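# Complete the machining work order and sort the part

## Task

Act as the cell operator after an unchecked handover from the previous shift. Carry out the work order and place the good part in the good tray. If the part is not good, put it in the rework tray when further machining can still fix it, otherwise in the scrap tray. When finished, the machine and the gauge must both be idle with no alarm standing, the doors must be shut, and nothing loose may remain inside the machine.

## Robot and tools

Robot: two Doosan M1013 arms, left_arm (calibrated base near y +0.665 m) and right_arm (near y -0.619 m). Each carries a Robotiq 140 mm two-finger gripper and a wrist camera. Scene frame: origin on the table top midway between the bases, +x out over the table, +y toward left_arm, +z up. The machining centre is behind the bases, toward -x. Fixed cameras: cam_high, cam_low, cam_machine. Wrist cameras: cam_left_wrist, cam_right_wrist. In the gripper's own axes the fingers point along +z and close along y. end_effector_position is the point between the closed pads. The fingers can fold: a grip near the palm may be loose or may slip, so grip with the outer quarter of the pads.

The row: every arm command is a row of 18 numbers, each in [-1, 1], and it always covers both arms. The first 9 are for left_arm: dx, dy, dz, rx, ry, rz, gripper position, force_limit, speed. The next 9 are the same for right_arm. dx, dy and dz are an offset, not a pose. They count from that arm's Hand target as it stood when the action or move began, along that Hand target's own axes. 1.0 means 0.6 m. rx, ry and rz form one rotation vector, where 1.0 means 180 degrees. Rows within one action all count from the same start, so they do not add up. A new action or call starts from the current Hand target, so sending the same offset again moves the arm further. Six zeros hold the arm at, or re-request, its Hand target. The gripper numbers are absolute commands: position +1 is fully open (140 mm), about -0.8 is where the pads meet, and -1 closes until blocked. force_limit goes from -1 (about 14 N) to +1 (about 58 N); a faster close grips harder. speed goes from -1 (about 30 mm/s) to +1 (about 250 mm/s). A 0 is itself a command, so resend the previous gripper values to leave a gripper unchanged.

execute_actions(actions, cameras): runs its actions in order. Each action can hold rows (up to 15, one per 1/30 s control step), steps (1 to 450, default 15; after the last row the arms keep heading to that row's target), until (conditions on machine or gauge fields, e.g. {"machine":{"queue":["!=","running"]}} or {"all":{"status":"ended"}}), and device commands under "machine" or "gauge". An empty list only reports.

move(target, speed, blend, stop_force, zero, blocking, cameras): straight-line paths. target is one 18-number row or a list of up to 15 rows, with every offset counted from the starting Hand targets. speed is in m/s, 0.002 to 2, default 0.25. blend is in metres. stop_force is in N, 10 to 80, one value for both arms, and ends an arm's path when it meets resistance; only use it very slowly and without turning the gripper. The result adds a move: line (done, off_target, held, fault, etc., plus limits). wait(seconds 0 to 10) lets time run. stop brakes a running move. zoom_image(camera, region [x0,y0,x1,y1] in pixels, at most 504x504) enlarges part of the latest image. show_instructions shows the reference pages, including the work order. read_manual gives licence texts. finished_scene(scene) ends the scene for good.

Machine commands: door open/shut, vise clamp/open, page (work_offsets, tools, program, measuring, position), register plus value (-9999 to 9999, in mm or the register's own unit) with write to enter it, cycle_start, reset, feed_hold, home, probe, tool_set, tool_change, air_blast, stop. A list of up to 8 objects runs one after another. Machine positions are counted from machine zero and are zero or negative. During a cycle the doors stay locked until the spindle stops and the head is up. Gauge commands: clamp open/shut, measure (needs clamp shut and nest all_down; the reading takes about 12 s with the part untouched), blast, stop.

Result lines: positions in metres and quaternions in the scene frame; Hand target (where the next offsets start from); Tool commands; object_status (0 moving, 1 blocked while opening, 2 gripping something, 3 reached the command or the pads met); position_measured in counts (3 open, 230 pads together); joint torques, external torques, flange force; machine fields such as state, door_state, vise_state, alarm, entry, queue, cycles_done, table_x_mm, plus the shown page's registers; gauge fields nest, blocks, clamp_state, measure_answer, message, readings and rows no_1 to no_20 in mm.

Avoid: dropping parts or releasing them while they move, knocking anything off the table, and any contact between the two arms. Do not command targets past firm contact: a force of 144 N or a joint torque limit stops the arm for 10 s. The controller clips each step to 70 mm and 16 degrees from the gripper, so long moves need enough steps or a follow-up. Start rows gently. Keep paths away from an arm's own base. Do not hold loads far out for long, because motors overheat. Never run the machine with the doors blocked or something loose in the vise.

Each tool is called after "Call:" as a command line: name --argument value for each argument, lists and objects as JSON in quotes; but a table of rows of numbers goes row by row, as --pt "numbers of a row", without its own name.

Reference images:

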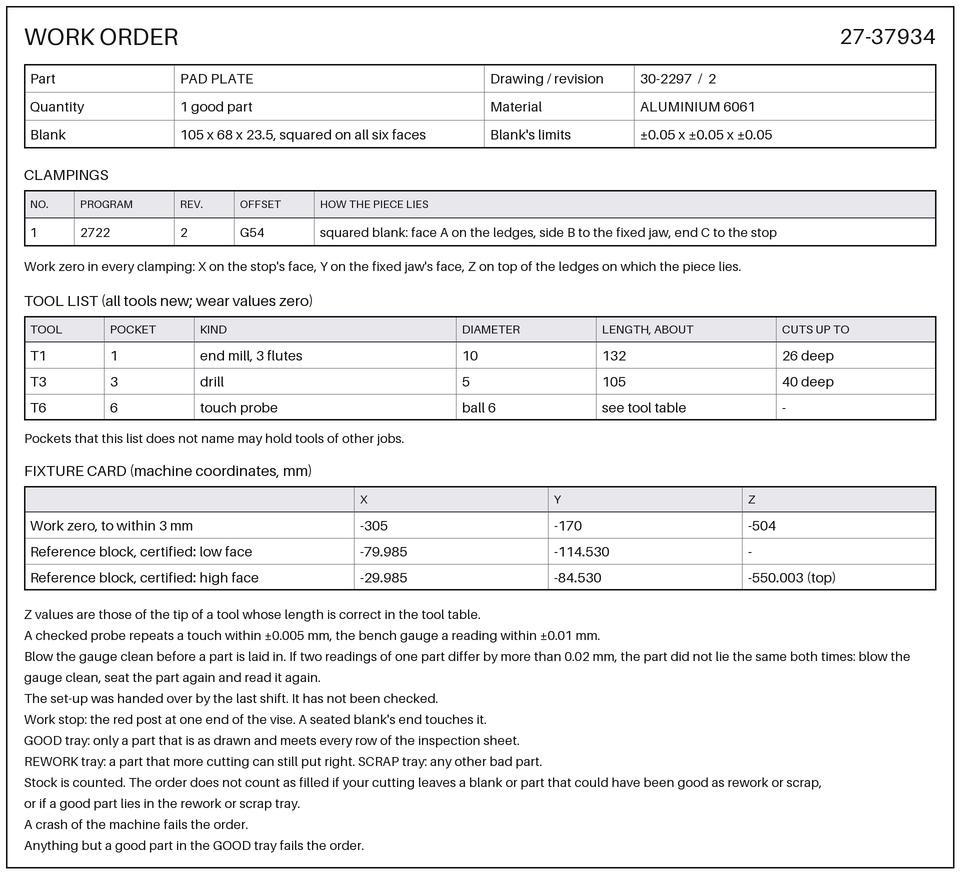

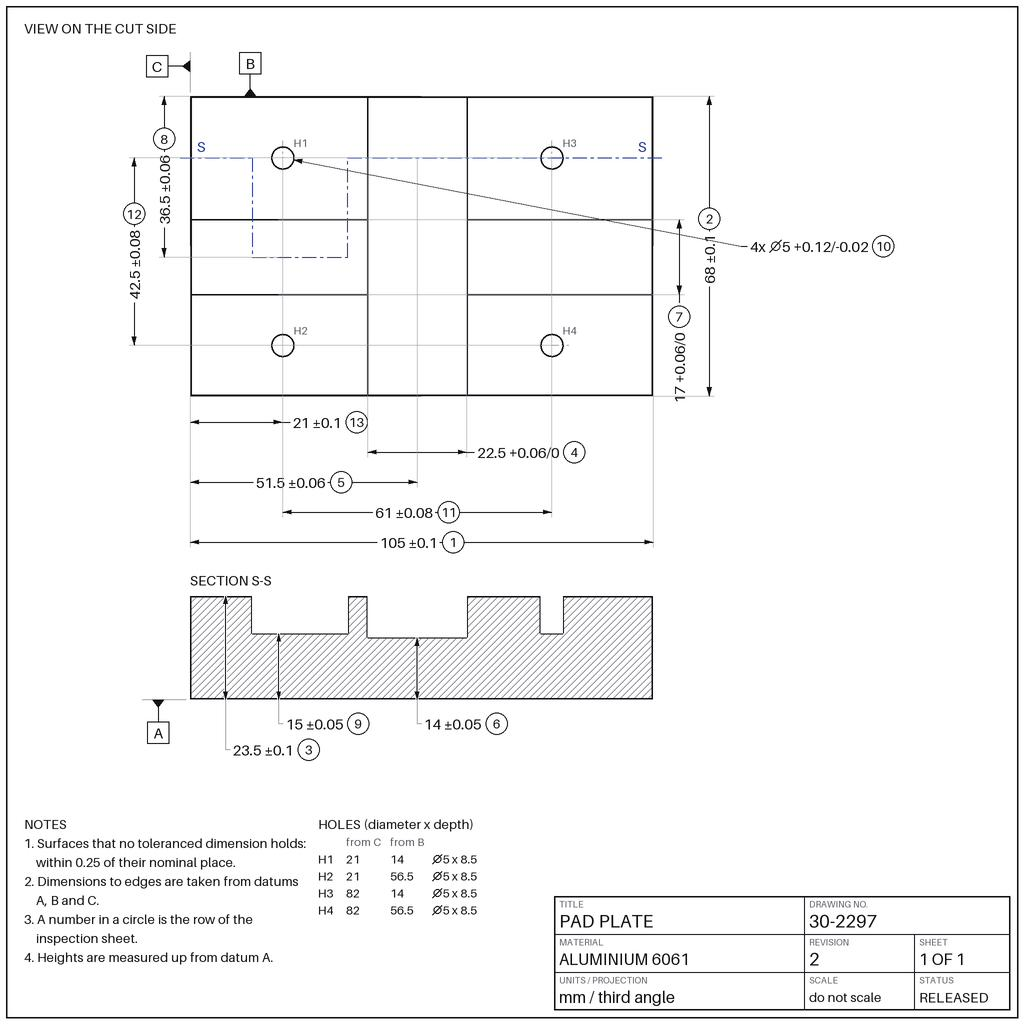

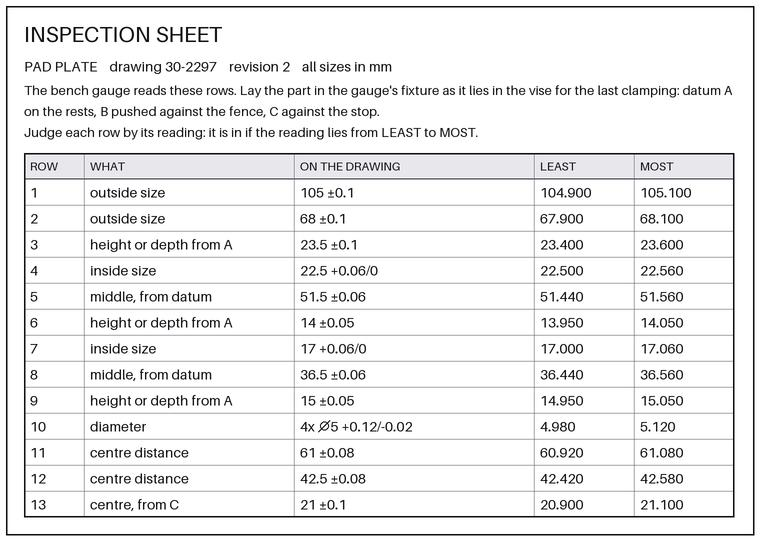

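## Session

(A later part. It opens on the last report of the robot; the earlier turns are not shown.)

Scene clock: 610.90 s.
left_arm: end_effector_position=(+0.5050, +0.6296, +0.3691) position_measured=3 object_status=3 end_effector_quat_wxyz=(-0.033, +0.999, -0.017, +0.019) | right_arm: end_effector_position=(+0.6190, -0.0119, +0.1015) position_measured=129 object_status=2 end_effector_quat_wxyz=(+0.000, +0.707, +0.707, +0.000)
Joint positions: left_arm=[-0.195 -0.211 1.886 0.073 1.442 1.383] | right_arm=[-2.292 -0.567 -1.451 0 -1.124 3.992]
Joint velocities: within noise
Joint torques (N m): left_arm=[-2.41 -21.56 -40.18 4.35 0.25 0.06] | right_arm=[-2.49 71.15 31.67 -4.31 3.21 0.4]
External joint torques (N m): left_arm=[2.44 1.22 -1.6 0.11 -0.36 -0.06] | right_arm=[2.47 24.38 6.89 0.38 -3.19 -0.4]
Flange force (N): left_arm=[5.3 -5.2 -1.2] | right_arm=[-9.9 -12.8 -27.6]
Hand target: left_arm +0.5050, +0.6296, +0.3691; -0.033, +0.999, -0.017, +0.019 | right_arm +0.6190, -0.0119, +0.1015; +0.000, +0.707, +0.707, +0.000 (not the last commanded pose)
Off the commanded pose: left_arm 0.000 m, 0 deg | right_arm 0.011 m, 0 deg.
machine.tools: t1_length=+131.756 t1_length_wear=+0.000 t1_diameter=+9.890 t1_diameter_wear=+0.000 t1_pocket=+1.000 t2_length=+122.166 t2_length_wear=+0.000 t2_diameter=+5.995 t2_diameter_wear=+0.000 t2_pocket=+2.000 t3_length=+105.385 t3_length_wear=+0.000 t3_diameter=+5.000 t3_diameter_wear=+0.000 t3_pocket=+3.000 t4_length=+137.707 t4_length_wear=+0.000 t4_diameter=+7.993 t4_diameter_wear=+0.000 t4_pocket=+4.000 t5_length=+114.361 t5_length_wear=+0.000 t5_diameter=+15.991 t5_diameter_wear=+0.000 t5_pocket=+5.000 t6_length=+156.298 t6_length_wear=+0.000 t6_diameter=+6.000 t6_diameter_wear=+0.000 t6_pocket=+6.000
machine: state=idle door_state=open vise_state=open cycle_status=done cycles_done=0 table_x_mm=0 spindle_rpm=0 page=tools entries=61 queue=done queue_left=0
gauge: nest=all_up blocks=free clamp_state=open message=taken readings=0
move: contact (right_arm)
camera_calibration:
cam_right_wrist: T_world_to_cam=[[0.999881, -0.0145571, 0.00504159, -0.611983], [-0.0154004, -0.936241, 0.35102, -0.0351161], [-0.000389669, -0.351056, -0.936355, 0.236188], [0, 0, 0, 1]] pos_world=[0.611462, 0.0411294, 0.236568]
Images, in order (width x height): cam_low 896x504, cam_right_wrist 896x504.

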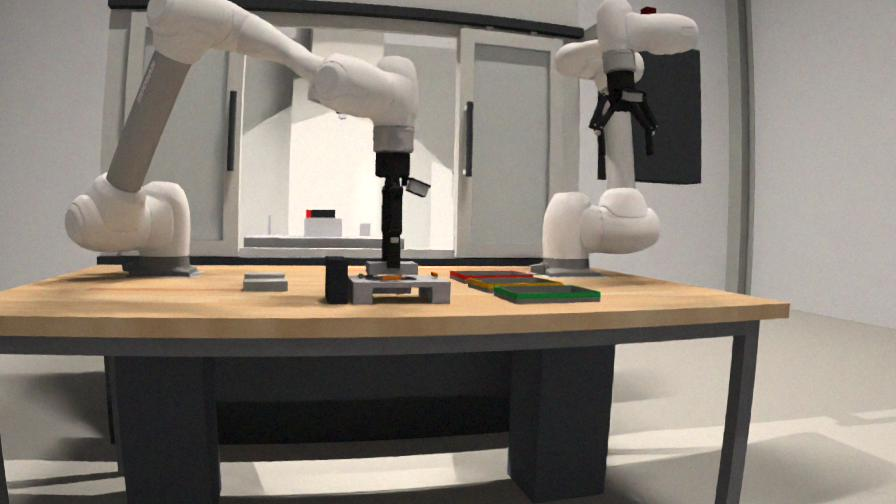

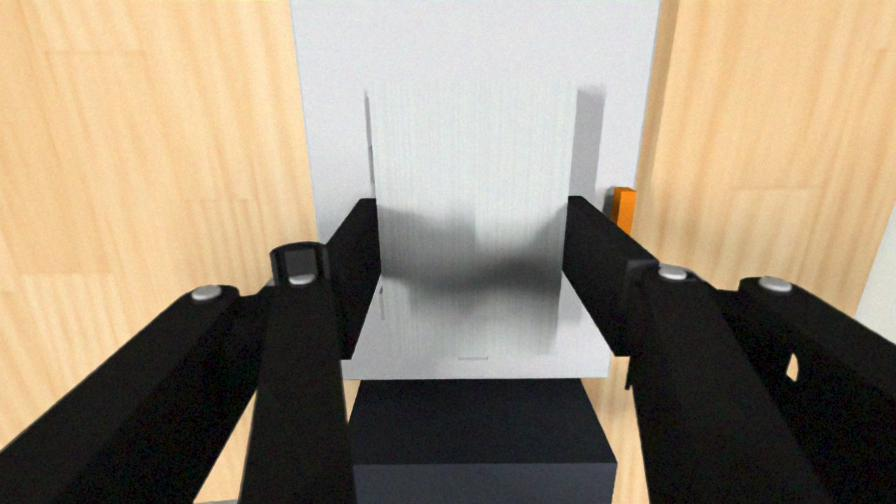

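Call:
execute_actions --actions '[{"rows":[[0,0,0,0,0,0,1,1,1,0,0,0,0,0,0,0.35,0,-0.9]],"steps":60}]' --cameras '[]'

Call:
move --target '[0,0,0,0,0,0,1,1,1,0,0,-0.16,0,0,0,0.35,0,-0.9]' --speed 0.15 --cameras '["cam_right_wrist"]'

Call:
execute_actions --actions '[{"gauge":{"clamp":"shut"},"steps":90},{"gauge":{"measure":true},"steps":400,"until":{"gauge":{"readings":[">=",1]}}}]' --cameras '["cam_right_wrist"]'

Scene clock: 626.83 s.
left_arm: end_effector_position=(+0.5050, +0.6296, +0.3691) position_measured=3 object_status=3 end_effector_quat_wxyz=(-0.033, +0.999, -0.017, +0.019) | right_arm: end_effector_position=(+0.6190, -0.0119, +0.1015) position_measured=85 object_status=3 end_effector_quat_wxyz=(+0.000, +0.707, +0.707, +0.000)
Joint positions: left_arm=[-0.195 -0.211 1.886 0.073 1.442 1.383] | right_arm=[-2.292 -0.567 -1.451 0 -1.124 3.992]
Joint velocities: within noise
Joint torques (N m): left_arm=[-2.37 -21.53 -40.08 4.39 0.18 0.03] | right_arm=[-3.77 90.59 39.71 -3.96 0.04 0.32]
External joint torques (N m): left_arm=[2.36 1.25 -1.59 0.06 -0.29 -0.03] | right_arm=[3.75 4.69 -1.33 0.05 -0.02 -0.32]
Flange force (N): left_arm=[5.3 -5.1 -1.4] | right_arm=[-4.6 -10.0 -2.2]
Hand target: left_arm +0.5050, +0.6296, +0.3691; -0.033, +0.999, -0.017, +0.019 | right_arm +0.6190, -0.0119, +0.1015; +0.000, +0.707, +0.707, +0.000
Off the commanded pose: left_arm 0.000 m, 0 deg | right_arm 0.000 m, 0 deg.
machine.tools: t1_length=+131.756 t1_length_wear=+0.000 t1_diameter=+9.890 t1_diameter_wear=+0.000 t1_pocket=+1.000 t2_length=+122.166 t2_length_wear=+0.000 t2_diameter=+5.995 t2_diameter_wear=+0.000 t2_pocket=+2.000 t3_length=+105.385 t3_length_wear=+0.000 t3_diameter=+5.000 t3_diameter_wear=+0.000 t3_pocket=+3.000 t4_length=+137.707 t4_length_wear=+0.000 t4_diameter=+7.993 t4_diameter_wear=+0.000 t4_pocket=+4.000 t5_length=+114.361 t5_length_wear=+0.000 t5_diameter=+15.991 t5_diameter_wear=+0.000 t5_pocket=+5.000 t6_length=+156.298 t6_length_wear=+0.000 t6_diameter=+6.000 t6_diameter_wear=+0.000 t6_pocket=+6.000
machine: state=idle door_state=open vise_state=open cycle_status=done cycles_done=0 table_x_mm=0 spindle_rpm=0 page=tools entries=61 queue=done queue_left=0
gauge: nest=some_down blocks=free clamp_state=open message=taken readings=0
No camera images: "cameras" was empty.

Scene clock: 627.93 s.
left_arm: end_effector_position=(+0.5050, +0.6296, +0.3691) position_measured=3 object_status=3 end_effector_quat_wxyz=(-0.033, +0.999, -0.017, +0.019) | right_arm: end_effector_position=(+0.6190, -0.0120, +0.1974) position_measured=85 object_status=3 end_effector_quat_wxyz=(+0.000, +0.707, +0.707, +0.000)
Joint positions: left_arm=[-0.195 -0.211 1.886 0.073 1.442 1.383] | right_arm=[-2.292 -0.51 -1.358 0 -1.273 3.992]
Joint velocities: within noise
Joint torques (N m): left_arm=[-2.55 -21.57 -40.05 4.34 0.16 0.07] | right_arm=[-3.76 87.99 42.3 -4.18 0.08 0.29]
External joint torques (N m): left_arm=[2.52 1.35 -1.58 0.1 -0.27 -0.07] | right_arm=[3.76 4.64 -1.42 0.01 -0.06 -0.29]
Flange force (N): left_arm=[5.5 -5.4 -1.3] | right_arm=[-5.1 -10.6 -0.8]
Hand target: left_arm +0.5050, +0.6296, +0.3691; -0.033, +0.999, -0.017, +0.019 | right_arm +0.6189, -0.0119, +0.1975; +0.000, +0.707, +0.707, +0.000
Off the commanded pose: left_arm 0.000 m, 0 deg | right_arm 0.000 m, 0 deg.
machine.tools: t1_length=+131.756 t1_length_wear=+0.000 t1_diameter=+9.890 t1_diameter_wear=+0.000 t1_pocket=+1.000 t2_length=+122.166 t2_length_wear=+0.000 t2_diameter=+5.995 t2_diameter_wear=+0.000 t2_pocket=+2.000 t3_length=+105.385 t3_length_wear=+0.000 t3_diameter=+5.000 t3_diameter_wear=+0.000 t3_pocket=+3.000 t4_length=+137.707 t4_length_wear=+0.000 t4_diameter=+7.993 t4_diameter_wear=+0.000 t4_pocket=+4.000 t5_length=+114.361 t5_length_wear=+0.000 t5_diameter=+15.991 t5_diameter_wear=+0.000 t5_pocket=+5.000 t6_length=+156.298 t6_length_wear=+0.000 t6_diameter=+6.000 t6_diameter_wear=+0.000 t6_pocket=+6.000
machine: state=idle door_state=open vise_state=open cycle_status=done cycles_done=0 table_x_mm=0 spindle_rpm=0 page=tools entries=61 queue=done queue_left=0
gauge: nest=some_down blocks=free clamp_state=open message=taken readings=0
move: done
camera_calibration:
cam_right_wrist: T_world_to_cam=[[0.99988, -0.0146506, 0.00507692, -0.612474], [-0.0155004, -0.93624, 0.351019, -0.0687177], [-0.000389419, -0.351056, -0.936355, 0.325985], [0, 0, 0, 1]] pos_world=[0.611462, 0.0411293, 0.332468]
Images, in order (width x height): cam_right_wrist 896x504.

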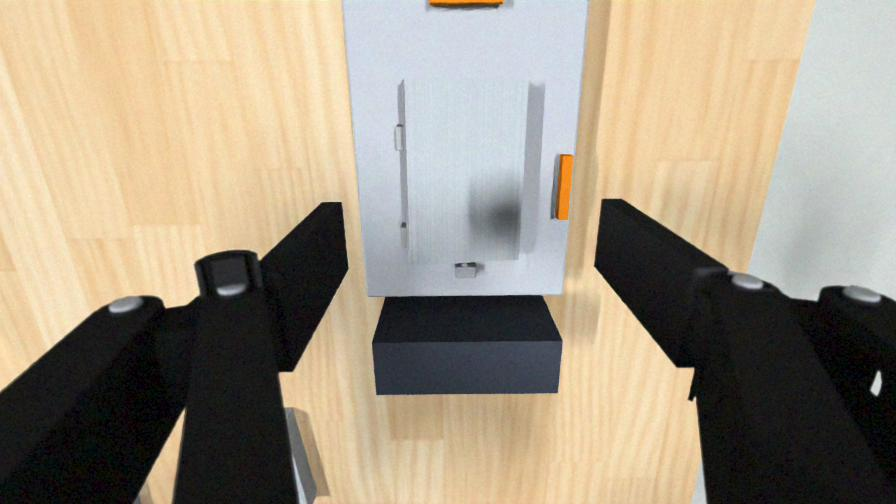

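Scene clock: 631.17 s.
left_arm: end_effector_position=(+0.5050, +0.6296, +0.3691) position_measured=3 object_status=3 end_effector_quat_wxyz=(-0.033, +0.999, -0.017, +0.019) | right_arm: end_effector_position=(+0.6189, -0.0119, +0.1975) position_measured=85 object_status=3 end_effector_quat_wxyz=(+0.000, +0.707, +0.707, +0.000)
Joint positions: left_arm=[-0.195 -0.211 1.886 0.073 1.442 1.383] | right_arm=[-2.292 -0.51 -1.358 0 -1.273 3.992]
Joint velocities: within noise
Joint torques (N m): left_arm=[-2.42 -21.43 -40.05 4.34 0.18 0.08] | right_arm=[-3.92 87.98 42.13 -4.17 0.06 0.29]
External joint torques (N m): left_arm=[2.57 1.1 -1.67 0.13 -0.3 -0.08] | right_arm=[3.94 4.16 -1.45 0.03 -0.04 -0.29]
External joint torques at the end of the 1st action: left_arm=[2.61 1.46 -1.38 0.09 -0.26 -0.08] | right_arm=[3.67 4.05 -1.49 0 -0.01 -0.29]
Flange force (N): left_arm=[5.3 -5.5 -1.5] | right_arm=[-4.4 -10.3 -0.5]
Flange force at the end of the 1st action (N): left_arm=[5.5 -5.5 -1.0] | right_arm=[-4.6 -10.0 -0.3]
Hand target: left_arm +0.5050, +0.6296, +0.3691; -0.033, +0.999, -0.017, +0.019 | right_arm +0.6189, -0.0119, +0.1975; +0.000, +0.707, +0.707, +0.000
Tool commands: left_gripper/position=+1.0 left_gripper/force_limit=+1.0 left_gripper/speed=+1.0 right_gripper/position=+0.35 right_gripper/force_limit=+0.0 right_gripper/speed=-0.9
Off the commanded pose: left_arm 0.000 m, 0 deg | right_arm 0.000 m, 0 deg.
machine.tools: t1_length=+131.756 t1_length_wear=+0.000 t1_diameter=+9.890 t1_diameter_wear=+0.000 t1_pocket=+1.000 t2_length=+122.166 t2_length_wear=+0.000 t2_diameter=+5.995 t2_diameter_wear=+0.000 t2_pocket=+2.000 t3_length=+105.385 t3_length_wear=+0.000 t3_diameter=+5.000 t3_diameter_wear=+0.000 t3_pocket=+3.000 t4_length=+137.707 t4_length_wear=+0.000 t4_diameter=+7.993 t4_diameter_wear=+0.000 t4_pocket=+4.000 t5_length=+114.361 t5_length_wear=+0.000 t5_diameter=+15.991 t5_diameter_wear=+0.000 t5_pocket=+5.000 t6_length=+156.298 t6_length_wear=+0.000 t6_diameter=+6.000 t6_diameter_wear=+0.000 t6_pocket=+6.000
machine: state=idle door_state=open vise_state=open cycle_status=done cycles_done=0 table_x_mm=0 spindle_rpm=0 page=tools entries=61 queue=done queue_left=0
gauge: nest=all_up blocks=free clamp_state=shut measure_answer=refused_not_clamped message=taken readings=0 refusals=1
refused: action 1: gauge.measure: not_clamped
camera_calibration:
cam_right_wrist: T_world_to_cam=[[0.999881, -0.0145571, 0.00504159, -0.612367], [-0.0154004, -0.936241, 0.35102, -0.0688155], [-0.000389669, -0.351056, -0.936355, 0.326078], [0, 0, 0, 1]] pos_world=[0.611362, 0.0411294, 0.332568]
Images, in order (width x height): cam_right_wrist 896x504.

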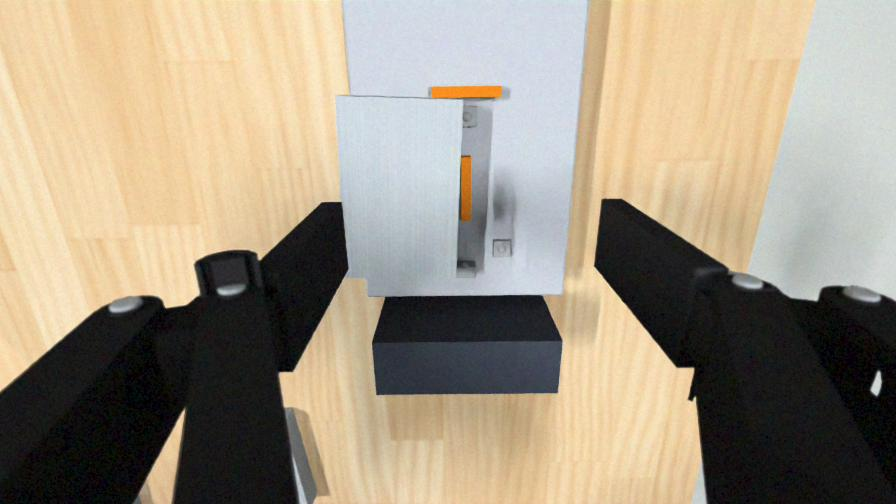

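Call:
execute_actions --actions '[{"gauge":{"clamp":"open"},"steps":60}]' --cameras '["cam_right_wrist","cam_low"]'

Call:
zoom_image --camera "cam_right_wrist" --region '[320, 60, 600, 320]'

Call:
zoom_image --camera "cam_low" --region '[320, 230, 460, 310]'

Scene clock: 647.80 s.
left_arm: end_effector_position=(+0.5050, +0.6296, +0.3691) position_measured=3 object_status=3 end_effector_quat_wxyz=(-0.033, +0.999, -0.017, +0.019) | right_arm: end_effector_position=(+0.6189, -0.0119, +0.1975) position_measured=85 object_status=3 end_effector_quat_wxyz=(+0.000, +0.707, +0.707, +0.000)
Joint positions: left_arm=[-0.195 -0.211 1.886 0.073 1.442 1.383] | right_arm=[-2.292 -0.51 -1.358 0 -1.273 3.992]
Joint velocities: within noise
Joint torques (N m): left_arm=[-2.35 -21.73 -40.07 4.32 0.21 0.05] | right_arm=[-3.63 88.05 42.24 -4.17 0.05 0.27]
External joint torques (N m): left_arm=[2.59 1.26 -1.7 0.15 -0.32 -0.05] | right_arm=[3.62 4.39 -1.36 0 -0.02 -0.27]
Flange force (N): left_arm=[5.6 -5.6 -1.4] | right_arm=[-4.8 -10.1 -0.6]
Hand target: left_arm +0.5050, +0.6296, +0.3691; -0.033, +0.999, -0.017, +0.019 | right_arm +0.6189, -0.0119, +0.1975; +0.000, +0.707, +0.707, +0.000
Tool commands: left_gripper/position=+1.0 left_gripper/force_limit=+1.0 left_gripper/speed=+1.0 right_gripper/position=+0.35 right_gripper/force_limit=+0.0 right_gripper/speed=-0.9
Off the commanded pose: left_arm 0.000 m, 0 deg | right_arm 0.000 m, 0 deg.
machine.tools: t1_length=+131.756 t1_length_wear=+0.000 t1_diameter=+9.890 t1_diameter_wear=+0.000 t1_pocket=+1.000 t2_length=+122.166 t2_length_wear=+0.000 t2_diameter=+5.995 t2_diameter_wear=+0.000 t2_pocket=+2.000 t3_length=+105.385 t3_length_wear=+0.000 t3_diameter=+5.000 t3_diameter_wear=+0.000 t3_pocket=+3.000 t4_length=+137.707 t4_length_wear=+0.000 t4_diameter=+7.993 t4_diameter_wear=+0.000 t4_pocket=+4.000 t5_length=+114.361 t5_length_wear=+0.000 t5_diameter=+15.991 t5_diameter_wear=+0.000 t5_pocket=+5.000 t6_length=+156.298 t6_length_wear=+0.000 t6_diameter=+6.000 t6_diameter_wear=+0.000 t6_pocket=+6.000
machine: state=idle door_state=open vise_state=open cycle_status=done cycles_done=0 table_x_mm=0 spindle_rpm=0 page=tools entries=61 queue=done queue_left=0
gauge: nest=all_up blocks=free clamp_state=between measure_answer=refused_not_clamped message=taken readings=0 refusals=1
camera_calibration:
cam_right_wrist: T_world_to_cam=[[0.999881, -0.0145571, 0.00504159, -0.612367], [-0.0154004, -0.936241, 0.35102, -0.0688155], [-0.000389669, -0.351056, -0.936355, 0.326078], [0, 0, 0, 1]] pos_world=[0.611362, 0.0411294, 0.332568]
Images, in order (width x height): cam_low 896x504, cam_right_wrist 896x504.

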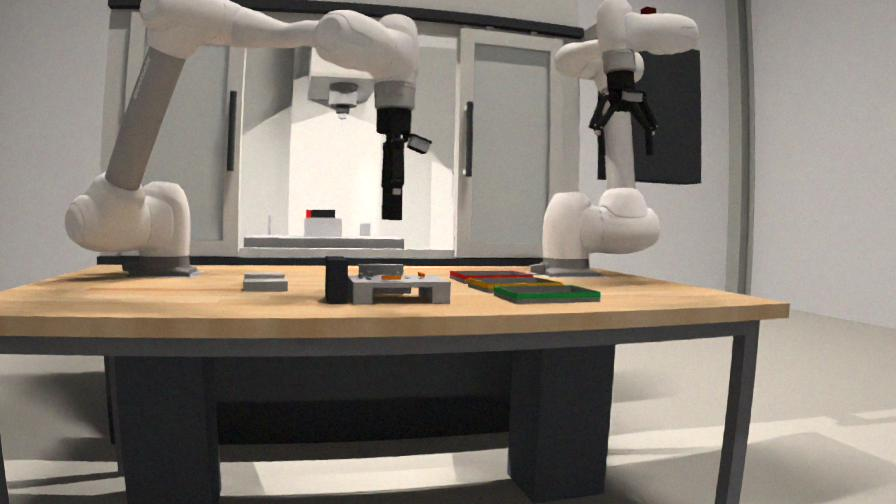

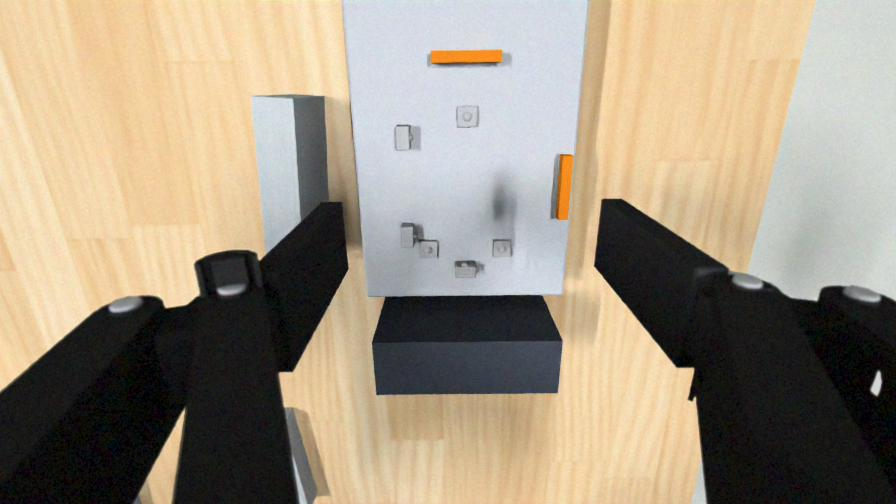

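Scaled by 1.800.

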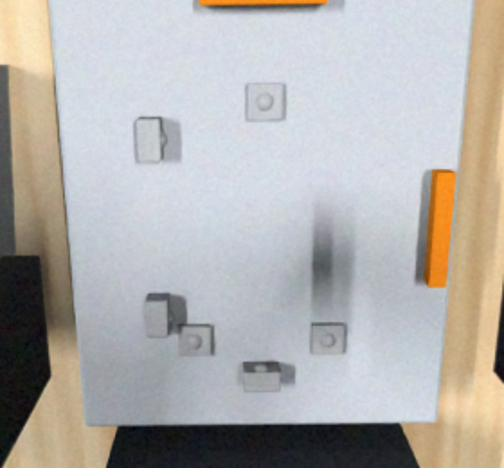

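Scaled by 3.600.

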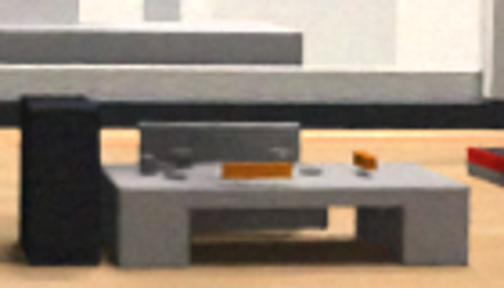

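Call:
move --target '[0,0,0,0,0,0,1,1,1,-0.4633,-0.29,0.1,0,0,-0.0392,0.35,0,-0.9]' --speed 0.25 --cameras '["cam_right_wrist"]'

Scene clock: 703.57 s.
left_arm: end_effector_position=(+0.5050, +0.6296, +0.3691) position_measured=3 object_status=3 end_effector_quat_wxyz=(-0.033, +0.999, -0.017, +0.019) | right_arm: end_effector_position=(+0.4451, -0.2899, +0.1374) position_measured=85 object_status=3 end_effector_quat_wxyz=(+0.000, +0.662, +0.749, +0.000)
Joint positions: left_arm=[-0.195 -0.211 1.886 0.073 1.442 1.383] | right_arm=[-2.394 -0.078 -2.061 0 -1.002 3.767]
Joint velocities: within noise
Joint torques (N m): left_arm=[-2.4 -21.5 -40.09 4.36 0.21 0.05] | right_arm=[-4.23 40.02 38.24 -3.71 -0.02 0.23]
External joint torques (N m): left_arm=[2.46 1.31 -1.52 0.09 -0.32 -0.05] | right_arm=[4.19 4.56 -2.19 0.04 0.03 -0.23]
Flange force (N): left_arm=[5.4 -5.3 -1.1] | right_arm=[0.5 -13.6 -2.2]
Hand target: left_arm +0.5050, +0.6296, +0.3691; -0.033, +0.999, -0.017, +0.019 | right_arm +0.4451, -0.2899, +0.1374; +0.000, +0.662, +0.749, +0.000
Off the commanded pose: left_arm 0.000 m, 0 deg | right_arm 0.000 m, 0 deg.
machine.tools: t1_length=+131.756 t1_length_wear=+0.000 t1_diameter=+9.890 t1_diameter_wear=+0.000 t1_pocket=+1.000 t2_length=+122.166 t2_length_wear=+0.000 t2_diameter=+5.995 t2_diameter_wear=+0.000 t2_pocket=+2.000 t3_length=+105.385 t3_length_wear=+0.000 t3_diameter=+5.000 t3_diameter_wear=+0.000 t3_pocket=+3.000 t4_length=+137.707 t4_length_wear=+0.000 t4_diameter=+7.993 t4_diameter_wear=+0.000 t4_pocket=+4.000 t5_length=+114.361 t5_length_wear=+0.000 t5_diameter=+15.991 t5_diameter_wear=+0.000 t5_pocket=+5.000 t6_length=+156.298 t6_length_wear=+0.000 t6_diameter=+6.000 t6_diameter_wear=+0.000 t6_pocket=+6.000
machine: state=idle door_state=open vise_state=open cycle_status=done cycles_done=0 table_x_mm=0 spindle_rpm=0 page=tools entries=61 queue=done queue_left=0
gauge: nest=all_up blocks=free clamp_state=open measure_answer=refused_not_clamped message=taken readings=0 refusals=1
move: done
camera_calibration:
cam_right_wrist: T_world_to_cam=[[0.994098, 0.108372, 0.00501287, -0.404113], [0.0997268, -0.931037, 0.351033, -0.360346], [0.0427092, -0.348461, -0.93635, 0.153627], [0, 0, 0, 1]] pos_world=[0.431103, -0.238168, 0.272368]
Images, in order (width x height): cam_right_wrist 896x504.

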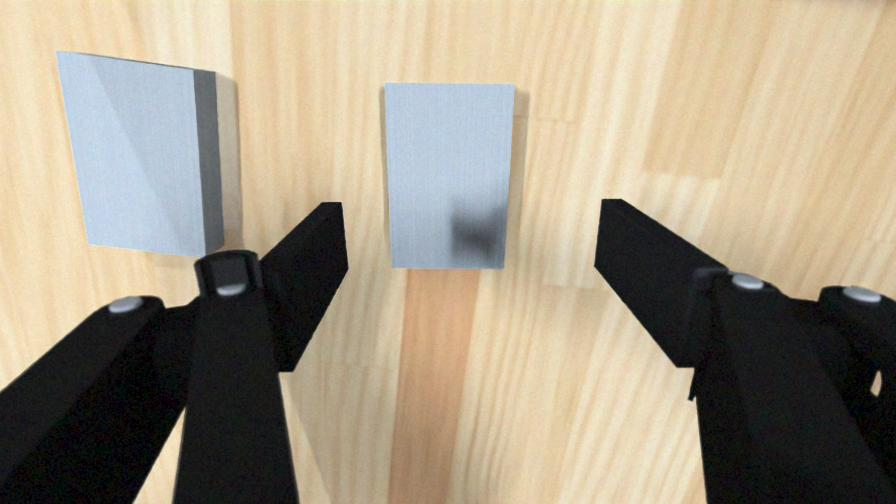

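Call:
move --pt "0 0 0 0 0 0 1 1 1 0 -0.014 0.05 0 0 0 0.35 0 -0.9" --pt "0 0 0 0 0 0 1 1 1 0 -0.014 0.153 0 0 0 0.35 0 -0.9" --speed 0.12 --cameras '[]'

Call:
execute_actions --actions '[{"rows":[[0,0,0,0,0,0,1,1,1,0,0,0,0,0,0,-1,0,-1]],"steps":75}]' --cameras '["cam_low","cam_right_wrist"]'

Scene clock: 720.97 s.
left_arm: end_effector_position=(+0.5050, +0.6296, +0.3691) position_measured=3 object_status=3 end_effector_quat_wxyz=(-0.033, +0.999, -0.017, +0.019) | right_arm: end_effector_position=(+0.4368, -0.2910, +0.0456) position_measured=85 object_status=3 end_effector_quat_wxyz=(+0.000, +0.662, +0.749, +0.000)
Joint positions: left_arm=[-0.195 -0.211 1.886 0.073 1.442 1.383] | right_arm=[-2.385 -0.174 -2.157 0 -0.81 3.777]
Joint velocities: within noise
Joint torques (N m): left_arm=[-2.41 -21.81 -40.02 4.32 0.17 0.07] | right_arm=[-3.68 46.39 31.97 -3.28 0.01 0.32]
External joint torques (N m): left_arm=[2.59 1.48 -1.62 0.14 -0.29 -0.07] | right_arm=[3.55 3.51 -1.01 0.13 0 -0.32]
Flange force (N): left_arm=[5.8 -5.5 -1.3] | right_arm=[1.5 -9.4 -3.9]
Hand target: left_arm +0.5050, +0.6296, +0.3691; -0.033, +0.999, -0.017, +0.019 | right_arm +0.4368, -0.2910, +0.0456; +0.000, +0.662, +0.749, +0.000
Off the commanded pose: left_arm 0.000 m, 0 deg | right_arm 0.000 m, 0 deg.
machine.tools: t1_length=+131.756 t1_length_wear=+0.000 t1_diameter=+9.890 t1_diameter_wear=+0.000 t1_pocket=+1.000 t2_length=+122.166 t2_length_wear=+0.000 t2_diameter=+5.995 t2_diameter_wear=+0.000 t2_pocket=+2.000 t3_length=+105.385 t3_length_wear=+0.000 t3_diameter=+5.000 t3_diameter_wear=+0.000 t3_pocket=+3.000 t4_length=+137.707 t4_length_wear=+0.000 t4_diameter=+7.993 t4_diameter_wear=+0.000 t4_pocket=+4.000 t5_length=+114.361 t5_length_wear=+0.000 t5_diameter=+15.991 t5_diameter_wear=+0.000 t5_pocket=+5.000 t6_length=+156.298 t6_length_wear=+0.000 t6_diameter=+6.000 t6_diameter_wear=+0.000 t6_pocket=+6.000
machine: state=idle door_state=open vise_state=open cycle_status=done cycles_done=0 table_x_mm=0 spindle_rpm=0 page=tools entries=61 queue=done queue_left=0
gauge: nest=all_up blocks=free clamp_state=open measure_answer=refused_not_clamped message=taken readings=0 refusals=1
move: done
No camera images: "cameras" was empty.

Scene clock: 723.67 s.
left_arm: end_effector_position=(+0.5050, +0.6296, +0.3691) position_measured=3 object_status=3 end_effector_quat_wxyz=(-0.033, +0.999, -0.017, +0.019) | right_arm: end_effector_position=(+0.4368, -0.2910, +0.0456) position_measured=129 object_status=2 end_effector_quat_wxyz=(+0.000, +0.662, +0.749, +0.000)
Joint positions: left_arm=[-0.195 -0.211 1.886 0.073 1.442 1.383] | right_arm=[-2.385 -0.174 -2.157 0 -0.81 3.777]
Joint velocities: within noise
Joint torques (N m): left_arm=[-2.53 -21.66 -39.89 4.34 0.18 0.05] | right_arm=[-2.91 31.78 23.83 -3.54 2.47 -0.19]
External joint torques (N m): left_arm=[2.48 1.53 -1.61 0.09 -0.29 -0.06] | right_arm=[2.82 17.83 7.12 0.4 -2.45 0.19]
Flange force (N): left_arm=[5.9 -5.3 -1.3] | right_arm=[-1.5 -13.2 -34.5]
Hand target: left_arm +0.5050, +0.6296, +0.3691; -0.033, +0.999, -0.017, +0.019 | right_arm +0.4368, -0.2910, +0.0456; +0.000, +0.662, +0.749, +0.000
Off the commanded pose: left_arm 0.000 m, 0 deg | right_arm 0.000 m, 0 deg.
machine.tools: t1_length=+131.756 t1_length_wear=+0.000 t1_diameter=+9.890 t1_diameter_wear=+0.000 t1_pocket=+1.000 t2_length=+122.166 t2_length_wear=+0.000 t2_diameter=+5.995 t2_diameter_wear=+0.000 t2_pocket=+2.000 t3_length=+105.385 t3_length_wear=+0.000 t3_diameter=+5.000 t3_diameter_wear=+0.000 t3_pocket=+3.000 t4_length=+137.707 t4_length_wear=+0.000 t4_diameter=+7.993 t4_diameter_wear=+0.000 t4_pocket=+4.000 t5_length=+114.361 t5_length_wear=+0.000 t5_diameter=+15.991 t5_diameter_wear=+0.000 t5_pocket=+5.000 t6_length=+156.298 t6_length_wear=+0.000 t6_diameter=+6.000 t6_diameter_wear=+0.000 t6_pocket=+6.000
machine: state=idle door_state=open vise_state=open cycle_status=done cycles_done=0 table_x_mm=0 spindle_rpm=0 page=tools entries=61 queue=done queue_left=0
gauge: nest=all_up blocks=free clamp_state=open measure_answer=refused_not_clamped message=taken readings=0 refusals=1
camera_calibration:
cam_right_wrist: T_world_to_cam=[[0.994098, 0.108372, 0.00501287, -0.395283], [0.0997268, -0.931037, 0.351033, -0.328317], [0.0427092, -0.348461, -0.93635, 0.0676414], [0, 0, 0, 1]] pos_world=[0.422803, -0.239268, 0.180568]
Images, in order (width x height): cam_low 896x504, cam_right_wrist 896x504.

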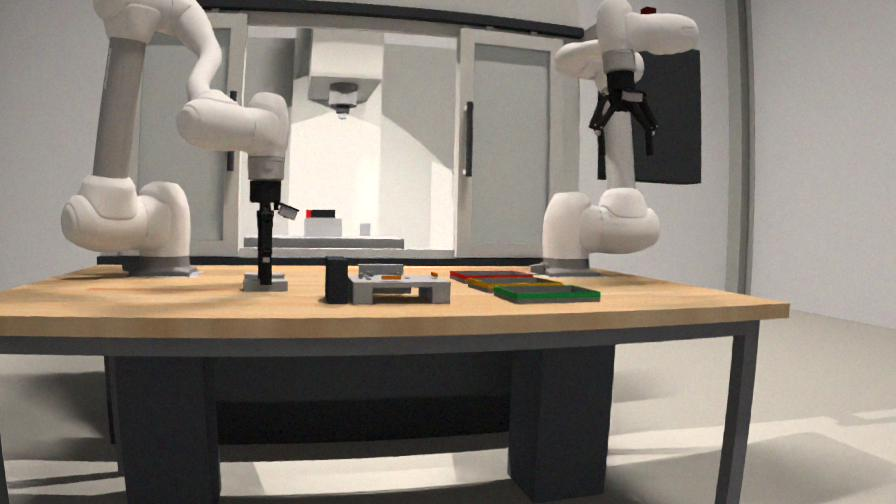

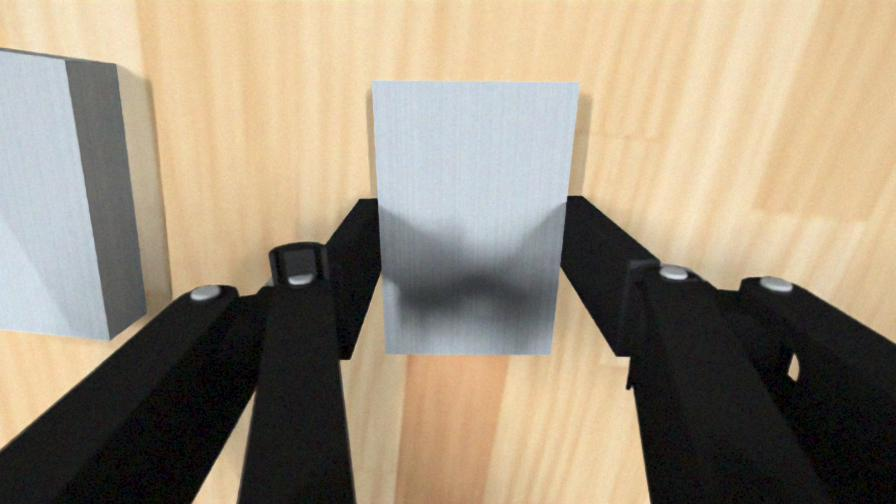

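Call:
move --pt "0 0 0 0 0 0 1 1 1 0 0 -0.2563 0 0 0 -1 0 -1" --pt "0 0 0 0 0 0 1 1 1 0.431 0.3711 -0.2563 0 0 0.0392 -1 0 -1" --pt "0 0 0 0 0 0 1 1 1 0.431 0.3711 -0.125 0 0 0.0392 -1 0 -1" --speed '[0.15,0.25,0.12]' --blend '[0.03,0.01,0]' --cameras '["cam_right_wrist"]'

Call:
zoom_image --camera "cam_right_wrist" --region '[280, 60, 680, 420]'

Scene clock: 740.30 s.
left_arm: end_effector_position=(+0.5050, +0.6296, +0.3691) position_measured=3 object_status=3 end_effector_quat_wxyz=(-0.033, +0.999, -0.017, +0.019) | right_arm: end_effector_position=(+0.6259, -0.0069, +0.1208) position_measured=129 object_status=2 end_effector_quat_wxyz=(+0.000, +0.707, +0.707, +0.000)
Joint positions: left_arm=[-0.195 -0.211 1.886 0.073 1.442 1.383] | right_arm=[-2.295 -0.566 -1.414 0 -1.161 3.99]
Joint velocities: within noise
Joint torques (N m): left_arm=[-2.36 -21.75 -40.11 4.33 0.22 0.04] | right_arm=[-3.72 94.98 44.06 -3.98 -0.19 0.3]
External joint torques (N m): left_arm=[2.53 1.4 -1.6 0.14 -0.34 -0.04] | right_arm=[3.64 1.14 -4.89 -0.01 0.21 -0.3]
Flange force (N): left_arm=[5.7 -5.5 -1.2] | right_arm=[-7.5 -12.7 3.9]
Hand target: left_arm +0.5050, +0.6296, +0.3691; -0.033, +0.999, -0.017, +0.019 | right_arm +0.6259, -0.0069, +0.1207; +0.000, +0.707, +0.707, +0.000
Off the commanded pose: left_arm 0.000 m, 0 deg | right_arm 0.000 m, 0 deg.
machine.tools: t1_length=+131.756 t1_length_wear=+0.000 t1_diameter=+9.890 t1_diameter_wear=+0.000 t1_pocket=+1.000 t2_length=+122.166 t2_length_wear=+0.000 t2_diameter=+5.995 t2_diameter_wear=+0.000 t2_pocket=+2.000 t3_length=+105.385 t3_length_wear=+0.000 t3_diameter=+5.000 t3_diameter_wear=+0.000 t3_pocket=+3.000 t4_length=+137.707 t4_length_wear=+0.000 t4_diameter=+7.993 t4_diameter_wear=+0.000 t4_pocket=+4.000 t5_length=+114.361 t5_length_wear=+0.000 t5_diameter=+15.991 t5_diameter_wear=+0.000 t5_pocket=+5.000 t6_length=+156.298 t6_length_wear=+0.000 t6_diameter=+6.000 t6_diameter_wear=+0.000 t6_pocket=+6.000
machine: state=idle door_state=open vise_state=open cycle_status=done cycles_done=0 table_x_mm=0 spindle_rpm=0 page=tools entries=61 queue=done queue_left=0
gauge: nest=all_up blocks=free clamp_state=open measure_answer=refused_not_clamped message=taken readings=0 refusals=1
move: done
camera_calibration:
cam_right_wrist: T_world_to_cam=[[0.999881, -0.0145579, 0.0050403, -0.618807], [-0.0154009, -0.936274, 0.350932, -0.0370808], [-0.000389742, -0.350968, -0.936387, 0.256022], [0, 0, 0, 1]] pos_world=[0.618262, 0.0461293, 0.255868]
Images, in order (width x height): cam_right_wrist 896x504.

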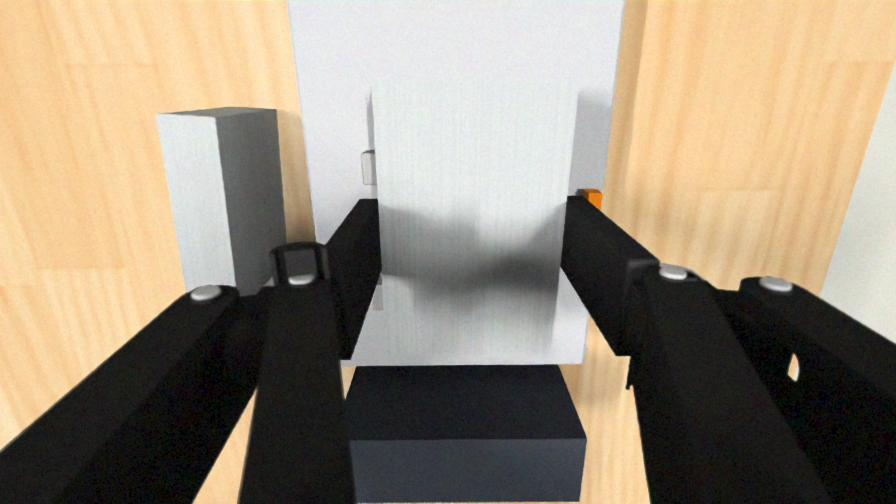

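Scaled by 1.260.

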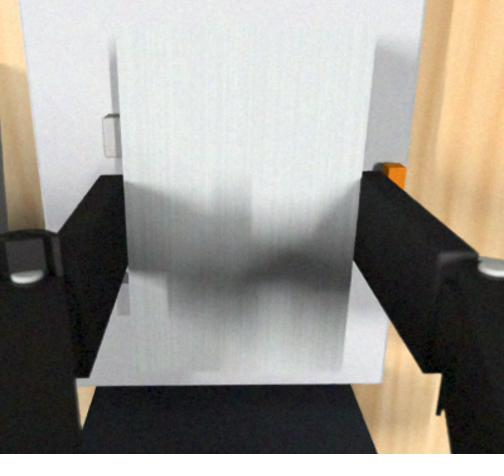

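Call:
move --target '[0,0,0,0,0,0,1,1,1,0,0.0033,0.045,0,0,0,-1,0,-1]' --speed 0.015 --stop_force 12 --cameras '["cam_low"]'

Call:
zoom_image --camera "cam_low" --region '[320, 230, 460, 310]'

Scene clock: 760.37 s.
left_arm: end_effector_position=(+0.5050, +0.6296, +0.3691) position_measured=3 object_status=3 end_effector_quat_wxyz=(-0.033, +0.999, -0.017, +0.019) | right_arm: end_effector_position=(+0.6277, -0.0069, +0.0958) position_measured=129 object_status=2 end_effector_quat_wxyz=(+0.000, +0.707, +0.707, +0.000)
Joint positions: left_arm=[-0.195 -0.211 1.886 0.073 1.442 1.383] | right_arm=[-2.296 -0.585 -1.432 0 -1.124 3.988]
Joint velocities: within noise
Joint torques (N m): left_arm=[-2.29 -21.68 -40.04 4.38 0.21 0.04] | right_arm=[-4.97 71.29 31.75 -4.47 3.35 0.3]
External joint torques (N m): left_arm=[2.38 1.32 -1.66 0.08 -0.32 -0.04] | right_arm=[5 26.21 7.06 0.52 -3.32 -0.3]
Flange force (N): left_arm=[5.5 -5.1 -1.4] | right_arm=[-9.2 -16.5 -29.1]
Hand target: left_arm +0.5050, +0.6296, +0.3691; -0.033, +0.999, -0.017, +0.019 | right_arm +0.6277, -0.0069, +0.0958; +0.000, +0.707, +0.707, +0.000 (not the last commanded pose)
Off the commanded pose: left_arm 0.000 m, 0 deg | right_arm 0.002 m, 0 deg.
machine.tools: t1_length=+131.756 t1_length_wear=+0.000 t1_diameter=+9.890 t1_diameter_wear=+0.000 t1_pocket=+1.000 t2_length=+122.166 t2_length_wear=+0.000 t2_diameter=+5.995 t2_diameter_wear=+0.000 t2_pocket=+2.000 t3_length=+105.385 t3_length_wear=+0.000 t3_diameter=+5.000 t3_diameter_wear=+0.000 t3_pocket=+3.000 t4_length=+137.707 t4_length_wear=+0.000 t4_diameter=+7.993 t4_diameter_wear=+0.000 t4_pocket=+4.000 t5_length=+114.361 t5_length_wear=+0.000 t5_diameter=+15.991 t5_diameter_wear=+0.000 t5_pocket=+5.000 t6_length=+156.298 t6_length_wear=+0.000 t6_diameter=+6.000 t6_diameter_wear=+0.000 t6_pocket=+6.000
machine: state=idle door_state=open vise_state=open cycle_status=done cycles_done=0 table_x_mm=0 spindle_rpm=0 page=tools entries=61 queue=done queue_left=0
gauge: nest=some_down blocks=free clamp_state=open measure_answer=refused_not_clamped message=taken readings=0 refusals=1
move: contact (right_arm)
Images, in order (width x height): cam_low 896x504.

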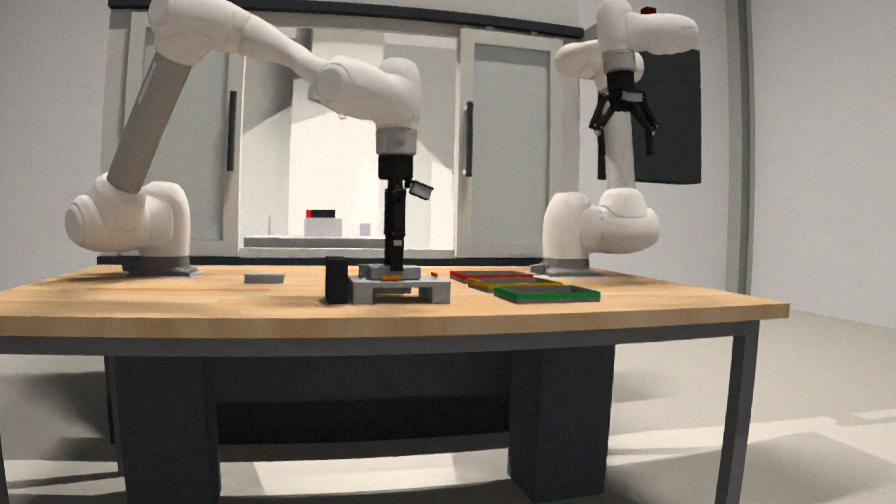

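Scaled by 3.600.

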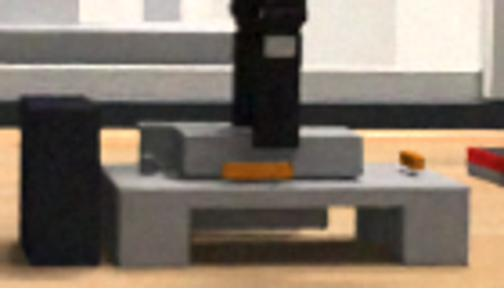

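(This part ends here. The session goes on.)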